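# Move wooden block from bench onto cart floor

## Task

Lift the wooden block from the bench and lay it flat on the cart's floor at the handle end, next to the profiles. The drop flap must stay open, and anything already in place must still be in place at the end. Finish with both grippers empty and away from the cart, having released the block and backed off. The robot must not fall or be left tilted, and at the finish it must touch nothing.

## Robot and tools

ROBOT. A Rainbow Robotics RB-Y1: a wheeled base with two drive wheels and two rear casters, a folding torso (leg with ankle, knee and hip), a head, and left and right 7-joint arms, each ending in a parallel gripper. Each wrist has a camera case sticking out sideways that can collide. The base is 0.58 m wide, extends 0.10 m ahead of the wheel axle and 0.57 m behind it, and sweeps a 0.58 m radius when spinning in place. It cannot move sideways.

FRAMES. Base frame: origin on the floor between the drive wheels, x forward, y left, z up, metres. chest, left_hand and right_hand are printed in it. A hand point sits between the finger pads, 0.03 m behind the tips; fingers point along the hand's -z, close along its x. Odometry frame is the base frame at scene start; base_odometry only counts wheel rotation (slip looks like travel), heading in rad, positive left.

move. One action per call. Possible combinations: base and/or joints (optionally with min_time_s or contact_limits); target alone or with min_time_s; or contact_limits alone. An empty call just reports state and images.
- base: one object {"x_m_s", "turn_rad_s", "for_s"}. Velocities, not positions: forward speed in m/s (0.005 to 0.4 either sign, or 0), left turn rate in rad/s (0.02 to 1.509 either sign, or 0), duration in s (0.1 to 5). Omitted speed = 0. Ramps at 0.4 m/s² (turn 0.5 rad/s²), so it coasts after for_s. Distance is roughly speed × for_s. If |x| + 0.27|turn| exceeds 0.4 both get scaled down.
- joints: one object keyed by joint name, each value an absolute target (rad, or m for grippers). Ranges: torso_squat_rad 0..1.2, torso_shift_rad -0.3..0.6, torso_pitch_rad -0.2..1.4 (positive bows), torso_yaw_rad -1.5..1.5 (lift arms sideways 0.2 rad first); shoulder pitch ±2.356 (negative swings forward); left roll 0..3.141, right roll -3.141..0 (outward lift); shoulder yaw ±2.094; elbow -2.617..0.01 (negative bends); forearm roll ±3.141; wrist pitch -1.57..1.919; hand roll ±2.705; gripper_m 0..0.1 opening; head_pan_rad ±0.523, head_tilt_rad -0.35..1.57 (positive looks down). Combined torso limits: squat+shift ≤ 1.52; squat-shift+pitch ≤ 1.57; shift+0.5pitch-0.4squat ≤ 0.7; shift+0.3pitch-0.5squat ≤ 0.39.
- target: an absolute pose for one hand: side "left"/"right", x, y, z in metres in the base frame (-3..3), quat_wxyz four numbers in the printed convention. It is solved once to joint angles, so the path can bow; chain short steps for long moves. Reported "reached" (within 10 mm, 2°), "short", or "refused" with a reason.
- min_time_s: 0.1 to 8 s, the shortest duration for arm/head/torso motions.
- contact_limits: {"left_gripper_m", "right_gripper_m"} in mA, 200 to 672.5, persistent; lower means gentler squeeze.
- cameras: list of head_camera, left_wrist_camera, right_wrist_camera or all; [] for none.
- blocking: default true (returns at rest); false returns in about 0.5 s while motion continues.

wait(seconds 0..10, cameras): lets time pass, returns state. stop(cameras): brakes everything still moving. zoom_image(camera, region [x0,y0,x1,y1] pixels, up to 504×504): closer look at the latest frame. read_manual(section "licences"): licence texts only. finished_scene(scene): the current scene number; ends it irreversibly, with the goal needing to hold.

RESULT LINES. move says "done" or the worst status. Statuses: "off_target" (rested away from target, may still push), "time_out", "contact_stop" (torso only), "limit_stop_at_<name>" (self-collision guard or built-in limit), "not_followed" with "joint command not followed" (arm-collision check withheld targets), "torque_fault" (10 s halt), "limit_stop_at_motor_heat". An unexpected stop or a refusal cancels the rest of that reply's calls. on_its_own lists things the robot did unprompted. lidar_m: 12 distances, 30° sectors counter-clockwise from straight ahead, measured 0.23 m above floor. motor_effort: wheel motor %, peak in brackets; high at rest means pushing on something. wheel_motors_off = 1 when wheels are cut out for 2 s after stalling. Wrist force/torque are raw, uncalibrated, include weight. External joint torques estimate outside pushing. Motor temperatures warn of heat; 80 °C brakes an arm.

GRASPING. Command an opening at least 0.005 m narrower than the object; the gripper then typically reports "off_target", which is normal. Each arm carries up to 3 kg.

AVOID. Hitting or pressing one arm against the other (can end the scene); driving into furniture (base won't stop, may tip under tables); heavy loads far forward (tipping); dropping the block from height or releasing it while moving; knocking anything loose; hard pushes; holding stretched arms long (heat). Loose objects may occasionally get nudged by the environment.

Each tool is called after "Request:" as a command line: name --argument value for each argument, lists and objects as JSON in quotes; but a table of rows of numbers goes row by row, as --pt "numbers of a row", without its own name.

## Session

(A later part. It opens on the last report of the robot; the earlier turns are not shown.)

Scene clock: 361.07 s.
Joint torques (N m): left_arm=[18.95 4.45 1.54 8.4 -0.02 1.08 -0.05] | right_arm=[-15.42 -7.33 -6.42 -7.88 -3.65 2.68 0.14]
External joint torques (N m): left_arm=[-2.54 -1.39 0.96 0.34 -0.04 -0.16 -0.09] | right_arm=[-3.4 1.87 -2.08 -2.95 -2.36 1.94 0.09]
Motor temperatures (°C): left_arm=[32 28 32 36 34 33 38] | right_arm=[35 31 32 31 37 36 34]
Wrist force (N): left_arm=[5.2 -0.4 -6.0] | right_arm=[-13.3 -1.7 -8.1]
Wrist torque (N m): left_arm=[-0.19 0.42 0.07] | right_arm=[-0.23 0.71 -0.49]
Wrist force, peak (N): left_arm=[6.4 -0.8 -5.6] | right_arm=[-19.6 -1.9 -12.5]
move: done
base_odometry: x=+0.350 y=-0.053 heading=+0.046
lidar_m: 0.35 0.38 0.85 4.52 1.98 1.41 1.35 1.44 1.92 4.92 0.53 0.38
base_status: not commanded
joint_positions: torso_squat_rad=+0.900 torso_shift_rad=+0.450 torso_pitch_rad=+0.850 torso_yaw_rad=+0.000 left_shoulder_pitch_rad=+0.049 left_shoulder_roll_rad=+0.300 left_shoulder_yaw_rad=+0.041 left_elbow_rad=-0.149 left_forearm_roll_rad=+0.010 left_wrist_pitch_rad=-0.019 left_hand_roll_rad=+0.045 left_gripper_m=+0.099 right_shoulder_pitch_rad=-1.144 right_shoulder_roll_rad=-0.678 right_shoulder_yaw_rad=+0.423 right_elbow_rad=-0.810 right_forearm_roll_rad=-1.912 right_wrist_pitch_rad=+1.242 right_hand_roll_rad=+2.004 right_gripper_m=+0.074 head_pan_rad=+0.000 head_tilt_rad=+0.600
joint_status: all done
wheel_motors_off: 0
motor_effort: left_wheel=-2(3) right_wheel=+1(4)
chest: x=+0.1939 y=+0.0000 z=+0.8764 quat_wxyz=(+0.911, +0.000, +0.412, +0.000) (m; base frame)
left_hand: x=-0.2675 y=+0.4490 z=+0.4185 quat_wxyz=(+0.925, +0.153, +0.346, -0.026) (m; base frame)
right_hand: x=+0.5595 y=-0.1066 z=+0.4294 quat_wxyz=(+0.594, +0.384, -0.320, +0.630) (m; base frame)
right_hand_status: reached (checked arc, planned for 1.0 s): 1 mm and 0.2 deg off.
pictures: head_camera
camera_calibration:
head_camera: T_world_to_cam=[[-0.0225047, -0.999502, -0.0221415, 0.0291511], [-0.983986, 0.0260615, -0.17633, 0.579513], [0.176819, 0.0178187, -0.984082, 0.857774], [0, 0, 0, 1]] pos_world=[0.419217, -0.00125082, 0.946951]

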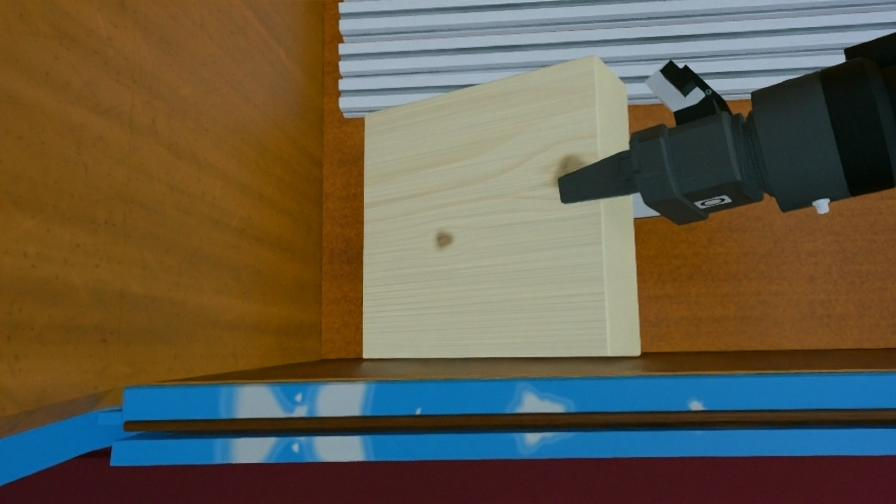

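Request:
move --target '{"side":"right","x":0.560,"y":-0.07,"z":0.49,"quat_wxyz":[0.6243,0.3319,-0.2649,0.6555]}' --min_time_s 1.2 --cameras '[]'

Request:
move --target '{"side":"right","x":0.560,"y":-0.03,"z":0.56,"quat_wxyz":[0.689,0.159,-0.0862,0.7019]}' --min_time_s 1.5 --cameras '[]'

Request:
move --target '{"side":"right","x":0.562,"y":-0.07,"z":0.68,"quat_wxyz":[0.7061,0.037,0.037,0.7061]}' --min_time_s 1.5 --cameras '["head_camera"]'

Scene clock: 372.93 s.
Joint torques (N m): left_arm=[18.95 4.43 1.41 8.51 -0.11 0.96 0.05] | right_arm=[-17.72 -6.45 -9.89 -12.53 -5.66 -0.49 0.07]
External joint torques (N m): left_arm=[-2.54 -1.41 0.83 0.44 -0.13 -0.28 0.01] | right_arm=[-5.69 2.42 -3.07 -6.4 -4.55 -0.29 0.03]
Motor temperatures (°C): left_arm=[32 28 32 36 34 33 38] | right_arm=[35 31 32 31 37 36 34]
Wrist force (N): left_arm=[5.0 -0.7 -5.6] | right_arm=[-15.7 -0.9 -14.9]
Wrist torque (N m): left_arm=[-0.13 0.42 0.09] | right_arm=[-0.28 1.68 -0.13]
Wrist force, peak (N): left_arm=[5.7 -0.3 -6.5] | right_arm=[-19.6 -0.9 -14.5]
move: done
base_odometry: x=+0.350 y=-0.053 heading=+0.046
lidar_m: 0.35 0.37 0.85 4.51 1.96 1.42 1.35 1.42 1.93 4.93 0.53 0.37
base_status: not commanded
joint_positions: torso_squat_rad=+0.900 torso_shift_rad=+0.450 torso_pitch_rad=+0.851 torso_yaw_rad=+0.000 left_shoulder_pitch_rad=+0.049 left_shoulder_roll_rad=+0.300 left_shoulder_yaw_rad=+0.041 left_elbow_rad=-0.149 left_forearm_roll_rad=+0.010 left_wrist_pitch_rad=-0.019 left_hand_roll_rad=+0.045 left_gripper_m=+0.099 right_shoulder_pitch_rad=-1.079 right_shoulder_roll_rad=-0.853 right_shoulder_yaw_rad=+0.516 right_elbow_rad=-1.436 right_forearm_roll_rad=-1.675 right_wrist_pitch_rad=+1.055 right_hand_roll_rad=+1.390 right_gripper_m=+0.074 head_pan_rad=+0.000 head_tilt_rad=+0.600
joint_status: all done
wheel_motors_off: 0
motor_effort: left_wheel=-1(4) right_wheel=+4(6)
chest: x=+0.1940 y=+0.0000 z=+0.8763 quat_wxyz=(+0.911, +0.000, +0.413, +0.000) (m; base frame)
left_hand: x=-0.2675 y=+0.4490 z=+0.4186 quat_wxyz=(+0.925, +0.153, +0.346, -0.026) (m; base frame)
right_hand: x=+0.5594 y=-0.0709 z=+0.4887 quat_wxyz=(+0.625, +0.332, -0.264, +0.655) (m; base frame)
right_hand_status: reached (checked arc, planned for 1.2 s): 2 mm and 0.2 deg off.
pictures: none
No camera images: "cameras" was empty.

Scene clock: 374.77 s.
Joint torques (N m): left_arm=[18.93 4.73 1.3 8.43 0.04 1.11 -0.01] | right_arm=[-24.16 -5.25 -11.93 -10.06 -1.7 -2.16 0.18]
External joint torques (N m): left_arm=[-2.56 -1.1 0.72 0.36 0.02 -0.13 -0.04] | right_arm=[-8.1 0.63 -3.51 -4.88 -1.47 -1.6 0.16]
Motor temperatures (°C): left_arm=[32 28 32 36 34 33 38] | right_arm=[35 31 32 31 37 36 34]
Wrist force (N): left_arm=[5.0 -0.8 -6.4] | right_arm=[-5.4 -0.5 -22.2]
Wrist torque (N m): left_arm=[-0.11 0.42 0.05] | right_arm=[-0.01 0.80 -0.14]
Wrist force, peak (N): left_arm=[5.7 -0.2 -6.2] | right_arm=[-17.7 -1.8 -16.0]
move: done
base_odometry: x=+0.350 y=-0.053 heading=+0.046
lidar_m: 0.36 0.38 0.85 4.51 1.96 1.43 1.35 1.43 1.93 4.92 0.53 0.37
base_status: not commanded
joint_positions: torso_squat_rad=+0.900 torso_shift_rad=+0.450 torso_pitch_rad=+0.851 torso_yaw_rad=+0.000 left_shoulder_pitch_rad=+0.049 left_shoulder_roll_rad=+0.300 left_shoulder_yaw_rad=+0.041 left_elbow_rad=-0.149 left_forearm_roll_rad=+0.010 left_wrist_pitch_rad=-0.019 left_hand_roll_rad=+0.045 left_gripper_m=+0.099 right_shoulder_pitch_rad=-1.486 right_shoulder_roll_rad=-0.866 right_shoulder_yaw_rad=+0.788 right_elbow_rad=-1.796 right_forearm_roll_rad=-1.198 right_wrist_pitch_rad=+1.405 right_hand_roll_rad=+0.470 right_gripper_m=+0.074 head_pan_rad=+0.000 head_tilt_rad=+0.600
joint_status: all done
wheel_motors_off: 0
motor_effort: left_wheel=-1(3) right_wheel=+3(7)
chest: x=+0.1940 y=+0.0000 z=+0.8763 quat_wxyz=(+0.911, +0.000, +0.413, +0.000) (m; base frame)
left_hand: x=-0.2675 y=+0.4490 z=+0.4186 quat_wxyz=(+0.925, +0.153, +0.346, -0.026) (m; base frame)
right_hand: x=+0.5595 y=-0.0310 z=+0.5591 quat_wxyz=(+0.689, +0.159, -0.086, +0.702) (m; base frame)
right_hand_status: reached (checked arc, planned for 1.5 s): 1 mm and 0.1 deg off.
pictures: none
No camera images: "cameras" was empty.

Scene clock: 376.60 s.
Joint torques (N m): left_arm=[19.12 4.8 1.26 8.41 -0.11 1.1 0.06] | right_arm=[-26.16 -6.98 -11.43 -5.07 -0.65 0.2 -0.12]
External joint torques (N m): left_arm=[-2.37 -1.03 0.68 0.34 -0.13 -0.14 0.02] | right_arm=[-7.95 -1.49 -2.59 -2.33 -0.7 0.23 -0.12]
Motor temperatures (°C): left_arm=[32 28 32 36 34 33 38] | right_arm=[35 31 32 31 37 36 34]
Wrist force (N): left_arm=[5.1 0.0 -5.9] | right_arm=[1.8 -1.8 -23.1]
Wrist torque (N m): left_arm=[-0.19 0.41 -0.03] | right_arm=[-0.14 0.21 -0.08]
Wrist force, peak (N): left_arm=[5.7 -0.4 -6.4] | right_arm=[-4.6 -2.2 -23.4]
move: done
base_odometry: x=+0.350 y=-0.053 heading=+0.046
lidar_m: 0.35 0.37 0.85 4.51 1.97 1.43 1.36 1.43 1.93 4.92 0.53 0.38
base_status: not commanded
joint_positions: torso_squat_rad=+0.900 torso_shift_rad=+0.450 torso_pitch_rad=+0.851 torso_yaw_rad=+0.000 left_shoulder_pitch_rad=+0.049 left_shoulder_roll_rad=+0.300 left_shoulder_yaw_rad=+0.041 left_elbow_rad=-0.149 left_forearm_roll_rad=+0.010 left_wrist_pitch_rad=-0.019 left_hand_roll_rad=+0.045 left_gripper_m=+0.099 right_shoulder_pitch_rad=-1.844 right_shoulder_roll_rad=-0.879 right_shoulder_yaw_rad=+0.794 right_elbow_rad=-1.879 right_forearm_roll_rad=-1.378 right_wrist_pitch_rad=+1.919 right_hand_roll_rad=+0.190 right_gripper_m=+0.074 head_pan_rad=+0.000 head_tilt_rad=+0.600
joint_status: all done
wheel_motors_off: 0
motor_effort: left_wheel=-2(3) right_wheel=+4(6)
chest: x=+0.1940 y=+0.0000 z=+0.8763 quat_wxyz=(+0.911, +0.000, +0.413, +0.000) (m; base frame)
left_hand: x=-0.2675 y=+0.4490 z=+0.4186 quat_wxyz=(+0.925, +0.153, +0.346, -0.026) (m; base frame)
right_hand: x=+0.5617 y=-0.0702 z=+0.6791 quat_wxyz=(+0.706, +0.038, +0.037, +0.706) (m; base frame)
right_hand_status: reached (checked arc, planned for 1.5 s): 1 mm and 0.1 deg off.
pictures: head_camera
camera_calibration:
head_camera: T_world_to_cam=[[-0.0225133, -0.999502, -0.022131, 0.0291449], [-0.984058, 0.0260608, -0.175926, 0.579323], [0.176415, 0.0178175, -0.984155, 0.857782], [0, 0, 0, 1]] pos_world=[0.419418, -0.00125082, 0.946753]

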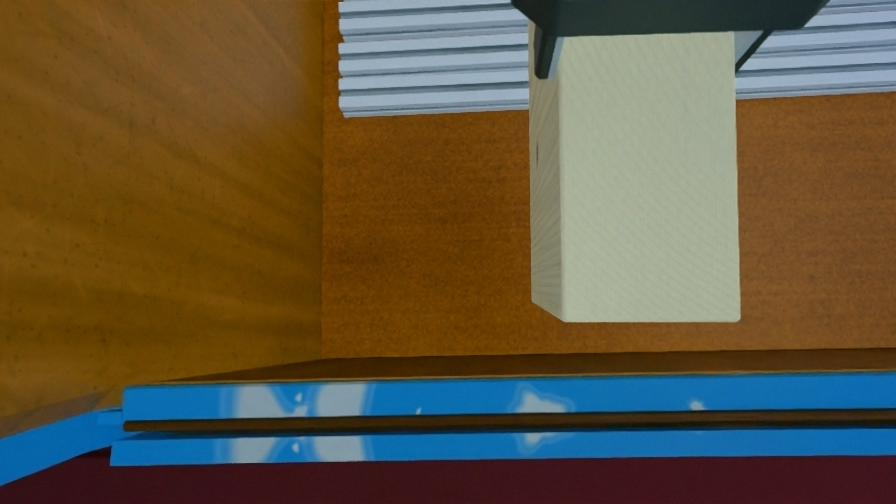

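Request:
move --joints '{"torso_squat_rad":0.5,"torso_shift_rad":0.3}' --min_time_s 2 --cameras '[]'

Request:
move --target '{"side":"right","x":0.54,"y":-0.15,"z":0.95,"quat_wxyz":[0.7061,0.037,0.037,0.7061]}' --min_time_s 1.5 --cameras '[]'

Request:
move --base '{"x_m_s":0.1,"for_s":0.9}' --cameras '["head_camera"]'

Request:
move --target '{"side":"right","x":0.47,"y":-0.12,"z":0.95,"quat_wxyz":[0.7061,0.037,0.037,0.7061]}' --min_time_s 1.5 --cameras '["head_camera"]'

Scene clock: 380.80 s.
Joint torques (N m): left_arm=[18.95 4.49 1.64 8.38 -0.15 1.13 0.03] | right_arm=[-26.06 -6.91 -11.92 -4.68 -0.57 0.29 -0.31]
External joint torques (N m): left_arm=[-2.54 -1.34 1.06 0.31 -0.17 -0.11 -0.01] | right_arm=[-7.85 -1.43 -3.08 -1.94 -0.6 0.32 -0.31]
Motor temperatures (°C): left_arm=[32 28 32 36 34 33 38] | right_arm=[35 31 32 31 36 36 34]
Wrist force (N): left_arm=[4.5 -0.6 -5.8] | right_arm=[1.7 -1.3 -23.1]
Wrist torque (N m): left_arm=[-0.13 0.33 0.04] | right_arm=[-0.20 0.24 -0.06]
Wrist force, peak (N): left_arm=[5.6 -0.3 -7.1] | right_arm=[2.3 -1.2 -24.9]
move: done
base_odometry: x=+0.350 y=-0.053 heading=+0.046
lidar_m: 0.36 0.37 0.85 4.51 1.98 1.42 1.35 1.42 1.94 4.93 0.53 0.38
base_status: not commanded
joint_positions: torso_squat_rad=+0.500 torso_shift_rad=+0.300 torso_pitch_rad=+0.851 torso_yaw_rad=+0.000 left_shoulder_pitch_rad=+0.049 left_shoulder_roll_rad=+0.300 left_shoulder_yaw_rad=+0.041 left_elbow_rad=-0.149 left_forearm_roll_rad=+0.010 left_wrist_pitch_rad=-0.019 left_hand_roll_rad=+0.045 left_gripper_m=+0.099 right_shoulder_pitch_rad=-1.845 right_shoulder_roll_rad=-0.879 right_shoulder_yaw_rad=+0.795 right_elbow_rad=-1.879 right_forearm_roll_rad=-1.378 right_wrist_pitch_rad=+1.919 right_hand_roll_rad=+0.190 right_gripper_m=+0.074 head_pan_rad=+0.000 head_tilt_rad=+0.600
joint_status: all done
wheel_motors_off: 0
motor_effort: left_wheel=-1(2) right_wheel=+3(6)
chest: x=+0.1864 y=+0.0001 z=+1.0714 quat_wxyz=(+0.911, +0.000, +0.413, +0.000) (m; base frame)
left_hand: x=-0.2752 y=+0.4490 z=+0.6137 quat_wxyz=(+0.925, +0.153, +0.346, -0.026) (m; base frame)
right_hand: x=+0.5540 y=-0.0701 z=+0.8742 quat_wxyz=(+0.706, +0.037, +0.037, +0.706) (m; base frame)
pictures: none
No camera images: "cameras" was empty.

Scene clock: 382.63 s.
Joint torques (N m): left_arm=[19.07 4.49 1.42 8.4 -0.07 1.11 0.18] | right_arm=[-23.06 -8.91 -14.57 -0.99 -0.57 0.2 0.27]
External joint torques (N m): left_arm=[-2.43 -1.35 0.83 0.33 -0.09 -0.14 0.14] | right_arm=[-7.3 -1.78 -5.62 -0.7 -0.6 0.22 0.27]
Motor temperatures (°C): left_arm=[32 28 32 36 34 33 38] | right_arm=[35 31 32 31 36 36 34]
Wrist force (N): left_arm=[5.3 -0.5 -6.2] | right_arm=[1.2 -1.5 -23.0]
Wrist torque (N m): left_arm=[-0.17 0.42 -0.02] | right_arm=[-0.10 0.15 -0.07]
Wrist force, peak (N): left_arm=[5.7 0.0 -6.2] | right_arm=[2.2 -1.2 -25.0]
move: done
base_odometry: x=+0.350 y=-0.053 heading=+0.046
lidar_m: 0.35 0.38 0.85 4.52 1.97 1.41 1.36 1.43 1.93 4.91 0.51 0.37
base_status: not commanded
joint_positions: torso_squat_rad=+0.500 torso_shift_rad=+0.300 torso_pitch_rad=+0.851 torso_yaw_rad=+0.000 left_shoulder_pitch_rad=+0.049 left_shoulder_roll_rad=+0.300 left_shoulder_yaw_rad=+0.041 left_elbow_rad=-0.149 left_forearm_roll_rad=+0.010 left_wrist_pitch_rad=-0.019 left_hand_roll_rad=+0.045 left_gripper_m=+0.099 right_shoulder_pitch_rad=-1.936 right_shoulder_roll_rad=-1.230 right_shoulder_yaw_rad=+0.731 right_elbow_rad=-2.048 right_forearm_roll_rad=-1.697 right_wrist_pitch_rad=+1.918 right_hand_roll_rad=+0.215 right_gripper_m=+0.074 head_pan_rad=+0.000 head_tilt_rad=+0.600
joint_status: all done
wheel_motors_off: 0
motor_effort: left_wheel=-1(2) right_wheel=+3(5)
chest: x=+0.1864 y=+0.0000 z=+1.0714 quat_wxyz=(+0.911, +0.000, +0.413, +0.000) (m; base frame)
left_hand: x=-0.2752 y=+0.4490 z=+0.6137 quat_wxyz=(+0.925, +0.153, +0.346, -0.026) (m; base frame)
right_hand: x=+0.5397 y=-0.1497 z=+0.9487 quat_wxyz=(+0.706, +0.037, +0.038, +0.706) (m; base frame)
right_hand_status: reached (checked arc, planned for 1.5 s): 1 mm and 0.2 deg off.
pictures: none
No camera images: "cameras" was empty.

Scene clock: 384.07 s.
Joint torques (N m): left_arm=[19.27 4.6 1.3 8.4 -0.08 1.04 -0.01] | right_arm=[-22.39 -9.08 -13.98 -0.59 -0.61 0.18 0.23]
External joint torques (N m): left_arm=[-2.22 -1.24 0.72 0.33 -0.11 -0.2 -0.05] | right_arm=[-6.63 -1.95 -5.03 -0.3 -0.64 0.2 0.23]
Motor temperatures (°C): left_arm=[32 28 32 36 34 33 38] | right_arm=[35 31 32 31 36 36 34]
Wrist force (N): left_arm=[4.8 -1.0 -5.4] | right_arm=[1.5 -1.0 -23.0]
Wrist torque (N m): left_arm=[-0.11 0.36 0.04] | right_arm=[-0.12 0.22 -0.09]
Wrist force, peak (N): left_arm=[6.0 -0.6 -6.4] | right_arm=[1.7 -1.1 -24.4]
move: done
base_odometry: x=+0.440 y=-0.049 heading=+0.046
lidar_m: 0.26 0.28 0.78 4.13 2.10 1.52 1.45 1.50 2.07 4.55 0.39 0.29
base_status: done (sent for 0.9 of 0.9 s)
joint_positions: torso_squat_rad=+0.500 torso_shift_rad=+0.300 torso_pitch_rad=+0.851 torso_yaw_rad=+0.000 left_shoulder_pitch_rad=+0.049 left_shoulder_roll_rad=+0.300 left_shoulder_yaw_rad=+0.041 left_elbow_rad=-0.149 left_forearm_roll_rad=+0.010 left_wrist_pitch_rad=-0.019 left_hand_roll_rad=+0.045 left_gripper_m=+0.099 right_shoulder_pitch_rad=-1.936 right_shoulder_roll_rad=-1.230 right_shoulder_yaw_rad=+0.731 right_elbow_rad=-2.048 right_forearm_roll_rad=-1.697 right_wrist_pitch_rad=+1.918 right_hand_roll_rad=+0.215 right_gripper_m=+0.074 head_pan_rad=+0.000 head_tilt_rad=+0.600
joint_status: not commanded
wheel_motors_off: 0
motor_effort: left_wheel=-2(30) right_wheel=+0(21)
chest: x=+0.1865 y=+0.0000 z=+1.0713 quat_wxyz=(+0.911, +0.000, +0.413, +0.000) (m; base frame)
left_hand: x=-0.2751 y=+0.4490 z=+0.6137 quat_wxyz=(+0.925, +0.153, +0.346, -0.026) (m; base frame)
right_hand: x=+0.5398 y=-0.1497 z=+0.9486 quat_wxyz=(+0.706, +0.037, +0.038, +0.706) (m; base frame)
pictures: head_camera
camera_calibration:
head_camera: T_world_to_cam=[[-0.022502, -0.9995, -0.0222264, 0.0333933], [-0.984094, 0.026063, -0.175729, 0.60594], [0.17622, 0.0179186, -0.984188, 1.05115], [0, 0, 0, 1]] pos_world=[0.411819, -0.00125107, 1.14175]

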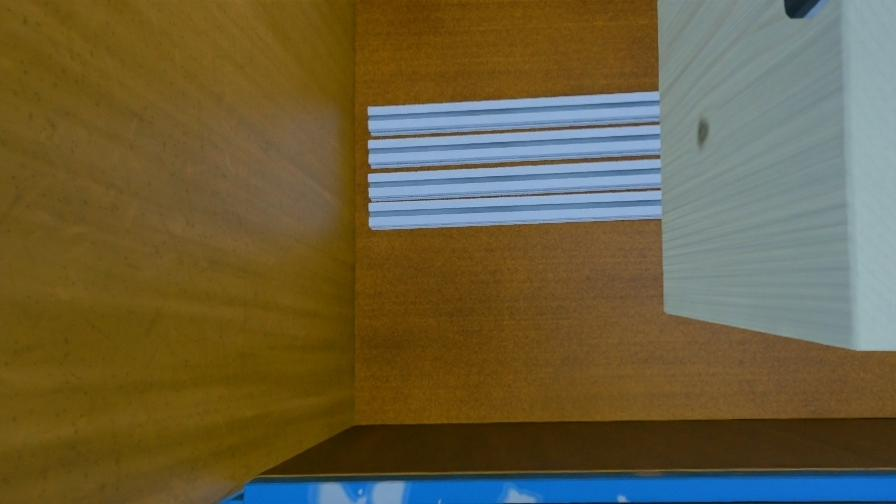

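Scene clock: 385.90 s.
Joint torques (N m): left_arm=[19.26 4.56 1.57 8.47 -0.05 1.07 0.1] | right_arm=[-21.1 -5.21 -10.04 0.21 -0.64 0.06 -0.34]
External joint torques (N m): left_arm=[-2.23 -1.28 0.99 0.4 -0.07 -0.17 0.06] | right_arm=[-6.78 0.61 -2 -0.15 -0.66 0.13 -0.34]
Motor temperatures (°C): left_arm=[32 28 32 36 34 33 38] | right_arm=[35 31 32 31 36 36 34]
Wrist force (N): left_arm=[5.6 -0.7 -5.5] | right_arm=[1.7 -1.4 -23.6]
Wrist torque (N m): left_arm=[-0.13 0.47 0.06] | right_arm=[-0.23 0.29 -0.09]
Wrist force, peak (N): left_arm=[6.0 -0.4 -6.3] | right_arm=[1.5 -0.6 -24.0]
move: done
base_odometry: x=+0.440 y=-0.049 heading=+0.046
lidar_m: 0.26 0.29 0.79 4.14 2.09 1.52 1.43 1.52 2.06 4.57 0.40 0.28
base_status: not commanded
joint_positions: torso_squat_rad=+0.500 torso_shift_rad=+0.300 torso_pitch_rad=+0.851 torso_yaw_rad=+0.000 left_shoulder_pitch_rad=+0.049 left_shoulder_roll_rad=+0.300 left_shoulder_yaw_rad=+0.041 left_elbow_rad=-0.149 left_forearm_roll_rad=+0.010 left_wrist_pitch_rad=-0.019 left_hand_roll_rad=+0.045 left_gripper_m=+0.099 right_shoulder_pitch_rad=-1.957 right_shoulder_roll_rad=-1.177 right_shoulder_yaw_rad=+0.738 right_elbow_rad=-2.308 right_forearm_roll_rad=-1.785 right_wrist_pitch_rad=+1.887 right_hand_roll_rad=-0.106 right_gripper_m=+0.074 head_pan_rad=+0.000 head_tilt_rad=+0.600
joint_status: all done
wheel_motors_off: 0
motor_effort: left_wheel=-1(3) right_wheel=+2(2)
chest: x=+0.1864 y=+0.0000 z=+1.0713 quat_wxyz=(+0.911, +0.000, +0.413, +0.000) (m; base frame)
left_hand: x=-0.2751 y=+0.4490 z=+0.6137 quat_wxyz=(+0.925, +0.153, +0.346, -0.026) (m; base frame)
right_hand: x=+0.4699 y=-0.1210 z=+0.9490 quat_wxyz=(+0.705, +0.040, +0.038, +0.707) (m; base frame)
right_hand_status: reached (checked arc, planned for 1.5 s): 1 mm and 0.3 deg off.
pictures: head_camera
camera_calibration:
head_camera: T_world_to_cam=[[-0.022502, -0.9995, -0.0222264, 0.0333933], [-0.984094, 0.026063, -0.175729, 0.60594], [0.17622, 0.0179186, -0.984188, 1.05115], [0, 0, 0, 1]] pos_world=[0.411819, -0.00125107, 1.14175]

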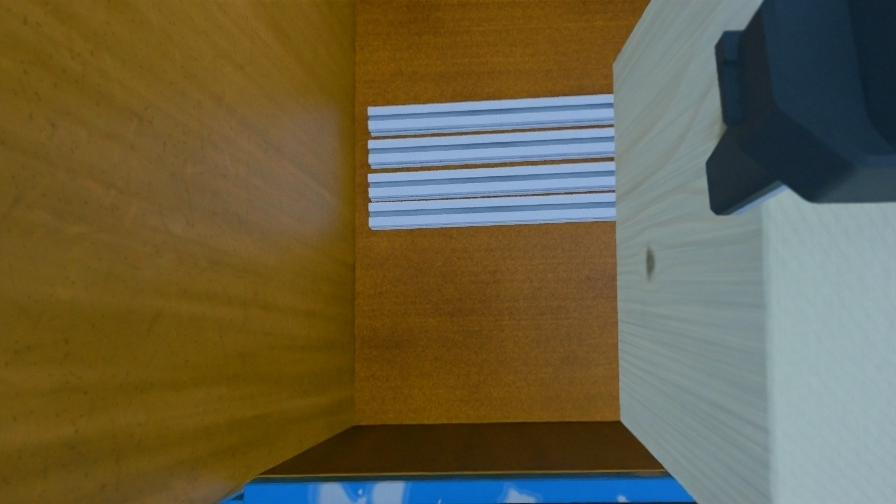

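Request:
move --target '{"side":"right","x":0.515,"y":-0.06,"z":0.94,"quat_wxyz":[0.7061,0.037,0.037,0.7061]}' --min_time_s 1.5 --cameras '[]'

Request:
move --joints '{"torso_squat_rad":1.05,"torso_shift_rad":0.45,"torso_pitch_rad":0.8}' --min_time_s 3 --cameras '["head_camera"]'

Scene clock: 391.30 s.
Joint torques (N m): left_arm=[19.27 4.39 1.39 8.35 -0.08 1.09 0.15] | right_arm=[-25.65 -3.71 -11.36 -0.63 -0.67 0.18 0.38]
External joint torques (N m): left_arm=[-2.22 -1.45 0.81 0.28 -0.1 -0.15 0.11] | right_arm=[-8.02 1.16 -2.4 0.16 -0.7 0.24 0.38]
Motor temperatures (°C): left_arm=[32 28 32 36 34 33 38] | right_arm=[35 31 32 31 36 36 34]
Wrist force (N): left_arm=[4.8 -0.1 -5.7] | right_arm=[2.1 -1.6 -23.5]
Wrist torque (N m): left_arm=[-0.22 0.41 0.05] | right_arm=[-0.05 0.28 -0.07]
Wrist force, peak (N): left_arm=[6.1 -1.1 -6.0] | right_arm=[2.1 -1.5 -24.1]
move: done
base_odometry: x=+0.440 y=-0.049 heading=+0.046
lidar_m: 0.27 0.28 0.80 4.13 2.08 1.51 1.45 1.52 2.06 4.57 0.39 0.29
base_status: not commanded
joint_positions: torso_squat_rad=+0.500 torso_shift_rad=+0.300 torso_pitch_rad=+0.851 torso_yaw_rad=+0.000 left_shoulder_pitch_rad=+0.049 left_shoulder_roll_rad=+0.300 left_shoulder_yaw_rad=+0.041 left_elbow_rad=-0.149 left_forearm_roll_rad=+0.010 left_wrist_pitch_rad=-0.019 left_hand_roll_rad=+0.045 left_gripper_m=+0.099 right_shoulder_pitch_rad=-2.059 right_shoulder_roll_rad=-0.940 right_shoulder_yaw_rad=+0.856 right_elbow_rad=-2.018 right_forearm_roll_rad=-1.641 right_wrist_pitch_rad=+1.919 right_hand_roll_rad=-0.042 right_gripper_m=+0.074 head_pan_rad=+0.000 head_tilt_rad=+0.600
joint_status: all done
wheel_motors_off: 0
motor_effort: left_wheel=-1(2) right_wheel=+2(3)
chest: x=+0.1864 y=+0.0000 z=+1.0713 quat_wxyz=(+0.911, +0.000, +0.413, +0.000) (m; base frame)
left_hand: x=-0.2751 y=+0.4490 z=+0.6137 quat_wxyz=(+0.925, +0.153, +0.346, -0.026) (m; base frame)
right_hand: x=+0.5147 y=-0.0603 z=+0.9393 quat_wxyz=(+0.706, +0.037, +0.038, +0.706) (m; base frame)
right_hand_status: reached (checked arc, planned for 1.5 s): 1 mm and 0.1 deg off.
pictures: none
No camera images: "cameras" was empty.

Scene clock: 394.63 s.
Joint torques (N m): left_arm=[18.42 4.75 1.16 7.72 -0.14 1.02 0.05] | right_arm=[-20.79 -2.78 -10.24 -2.8 -2.49 0.92 0.51]
External joint torques (N m): left_arm=[-2.07 -1.42 0.57 0.03 -0.16 -0.14 0.01] | right_arm=[-3.11 2.2 -1.23 -2.4 -2.61 0.97 0.51]
Motor temperatures (°C): left_arm=[32 28 32 36 34 33 38] | right_arm=[36 31 32 31 36 36 34]
Wrist force (N): left_arm=[5.6 -0.9 -6.4] | right_arm=[3.7 -6.6 -22.2]
Wrist torque (N m): left_arm=[-0.12 0.50 0.05] | right_arm=[-0.44 -0.06 -0.55]
Wrist force, peak (N): left_arm=[7.3 -1.3 -6.4] | right_arm=[1.8 -3.3 -27.0]
move: done
base_odometry: x=+0.440 y=-0.049 heading=+0.046
lidar_m: 0.31 0.34 0.78 4.13 2.08 1.52 1.44 1.52 2.06 4.55 0.46 0.34
base_status: not commanded
joint_positions: torso_squat_rad=+1.050 torso_shift_rad=+0.450 torso_pitch_rad=+0.801 torso_yaw_rad=+0.000 left_shoulder_pitch_rad=+0.049 left_shoulder_roll_rad=+0.300 left_shoulder_yaw_rad=+0.041 left_elbow_rad=-0.149 left_forearm_roll_rad=+0.010 left_wrist_pitch_rad=-0.019 left_hand_roll_rad=+0.045 left_gripper_m=+0.099 right_shoulder_pitch_rad=-2.060 right_shoulder_roll_rad=-0.940 right_shoulder_yaw_rad=+0.856 right_elbow_rad=-2.017 right_forearm_roll_rad=-1.640 right_wrist_pitch_rad=+1.919 right_hand_roll_rad=-0.042 right_gripper_m=+0.074 head_pan_rad=+0.000 head_tilt_rad=+0.600
joint_status: all done
wheel_motors_off: 0
motor_effort: left_wheel=-3(22) right_wheel=-1(16)
chest: x=+0.1457 y=+0.0000 z=+0.8096 quat_wxyz=(+0.921, +0.000, +0.390, +0.000) (m; base frame)
left_hand: x=-0.2923 y=+0.4490 z=+0.3294 quat_wxyz=(+0.934, +0.153, +0.323, -0.022) (m; base frame)
right_hand: x=+0.4807 y=-0.0602 z=+0.6946 quat_wxyz=(+0.707, +0.019, +0.019, +0.706) (m; base frame)
pictures: head_camera
camera_calibration:
head_camera: T_world_to_cam=[[-0.0213567, -0.9995, -0.0233279, 0.0272838], [-0.974013, 0.0260632, -0.224988, 0.558319], [0.225484, 0.0179167, -0.974082, 0.785282], [0, 0, 0, 1]] pos_world=[0.367325, -0.00135106, 0.891181]

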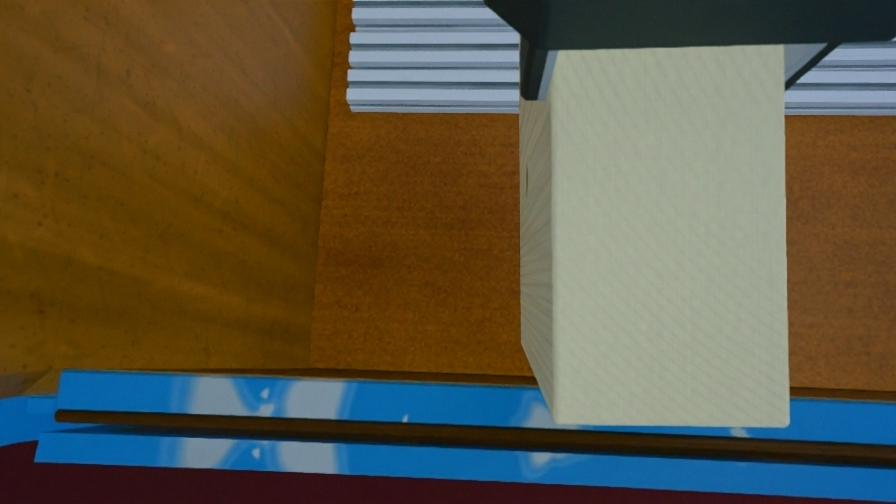

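Request:
move --target '{"side":"right","x":0.517,"y":-0.06,"z":0.70,"quat_wxyz":[0.7272,0.0381,0.0359,0.6844]}' --min_time_s 1.5 --cameras '["head_camera"]'

Scene clock: 400.07 s.
Joint torques (N m): left_arm=[18.04 4.79 1.48 7.77 0.02 0.92 0.06] | right_arm=[-28.35 -4.4 -11.78 -0.35 -0.79 0.31 0.28]
External joint torques (N m): left_arm=[-2.44 -1.37 0.88 0.07 0 -0.24 0.02] | right_arm=[-9.21 0.97 -2.5 0.36 -0.82 0.35 0.28]
Motor temperatures (°C): left_arm=[32 28 32 36 34 33 38] | right_arm=[36 31 32 31 36 36 34]
Wrist force (N): left_arm=[4.2 -0.6 -5.4] | right_arm=[1.7 -1.5 -23.1]
Wrist torque (N m): left_arm=[-0.14 0.36 0.06] | right_arm=[-0.05 0.21 -0.05]
Wrist force, peak (N): left_arm=[5.2 -1.0 -7.2] | right_arm=[1.6 -1.4 -24.0]
move: done
base_odometry: x=+0.440 y=-0.049 heading=+0.046
lidar_m: 0.32 0.34 0.79 4.13 2.10 1.52 1.44 1.51 2.06 4.56 0.46 0.33
base_status: not commanded
joint_positions: torso_squat_rad=+1.050 torso_shift_rad=+0.450 torso_pitch_rad=+0.801 torso_yaw_rad=+0.000 left_shoulder_pitch_rad=+0.049 left_shoulder_roll_rad=+0.300 left_shoulder_yaw_rad=+0.041 left_elbow_rad=-0.149 left_forearm_roll_rad=+0.010 left_wrist_pitch_rad=-0.019 left_hand_roll_rad=+0.045 left_gripper_m=+0.099 right_shoulder_pitch_rad=-2.102 right_shoulder_roll_rad=-0.928 right_shoulder_yaw_rad=+0.881 right_elbow_rad=-1.807 right_forearm_roll_rad=-1.647 right_wrist_pitch_rad=+1.919 right_hand_roll_rad=+0.069 right_gripper_m=+0.074 head_pan_rad=+0.000 head_tilt_rad=+0.600
joint_status: all done
wheel_motors_off: 0
motor_effort: left_wheel=-3(4) right_wheel=-1(3)
chest: x=+0.1457 y=+0.0000 z=+0.8095 quat_wxyz=(+0.921, +0.000, +0.390, +0.000) (m; base frame)
left_hand: x=-0.2923 y=+0.4490 z=+0.3294 quat_wxyz=(+0.934, +0.153, +0.323, -0.022) (m; base frame)
right_hand: x=+0.5167 y=-0.0604 z=+0.6991 quat_wxyz=(+0.728, +0.038, +0.036, +0.684) (m; base frame)
right_hand_status: reached (checked arc, planned for 1.5 s): 1 mm and 0.1 deg off.
pictures: head_camera
camera_calibration:
head_camera: T_world_to_cam=[[-0.0213555, -0.9995, -0.0233258, 0.0272815], [-0.974035, 0.0260599, -0.224893, 0.558243], [0.225388, 0.0179175, -0.974104, 0.785337], [0, 0, 0, 1]] pos_world=[0.367325, -0.00135107, 0.891181]

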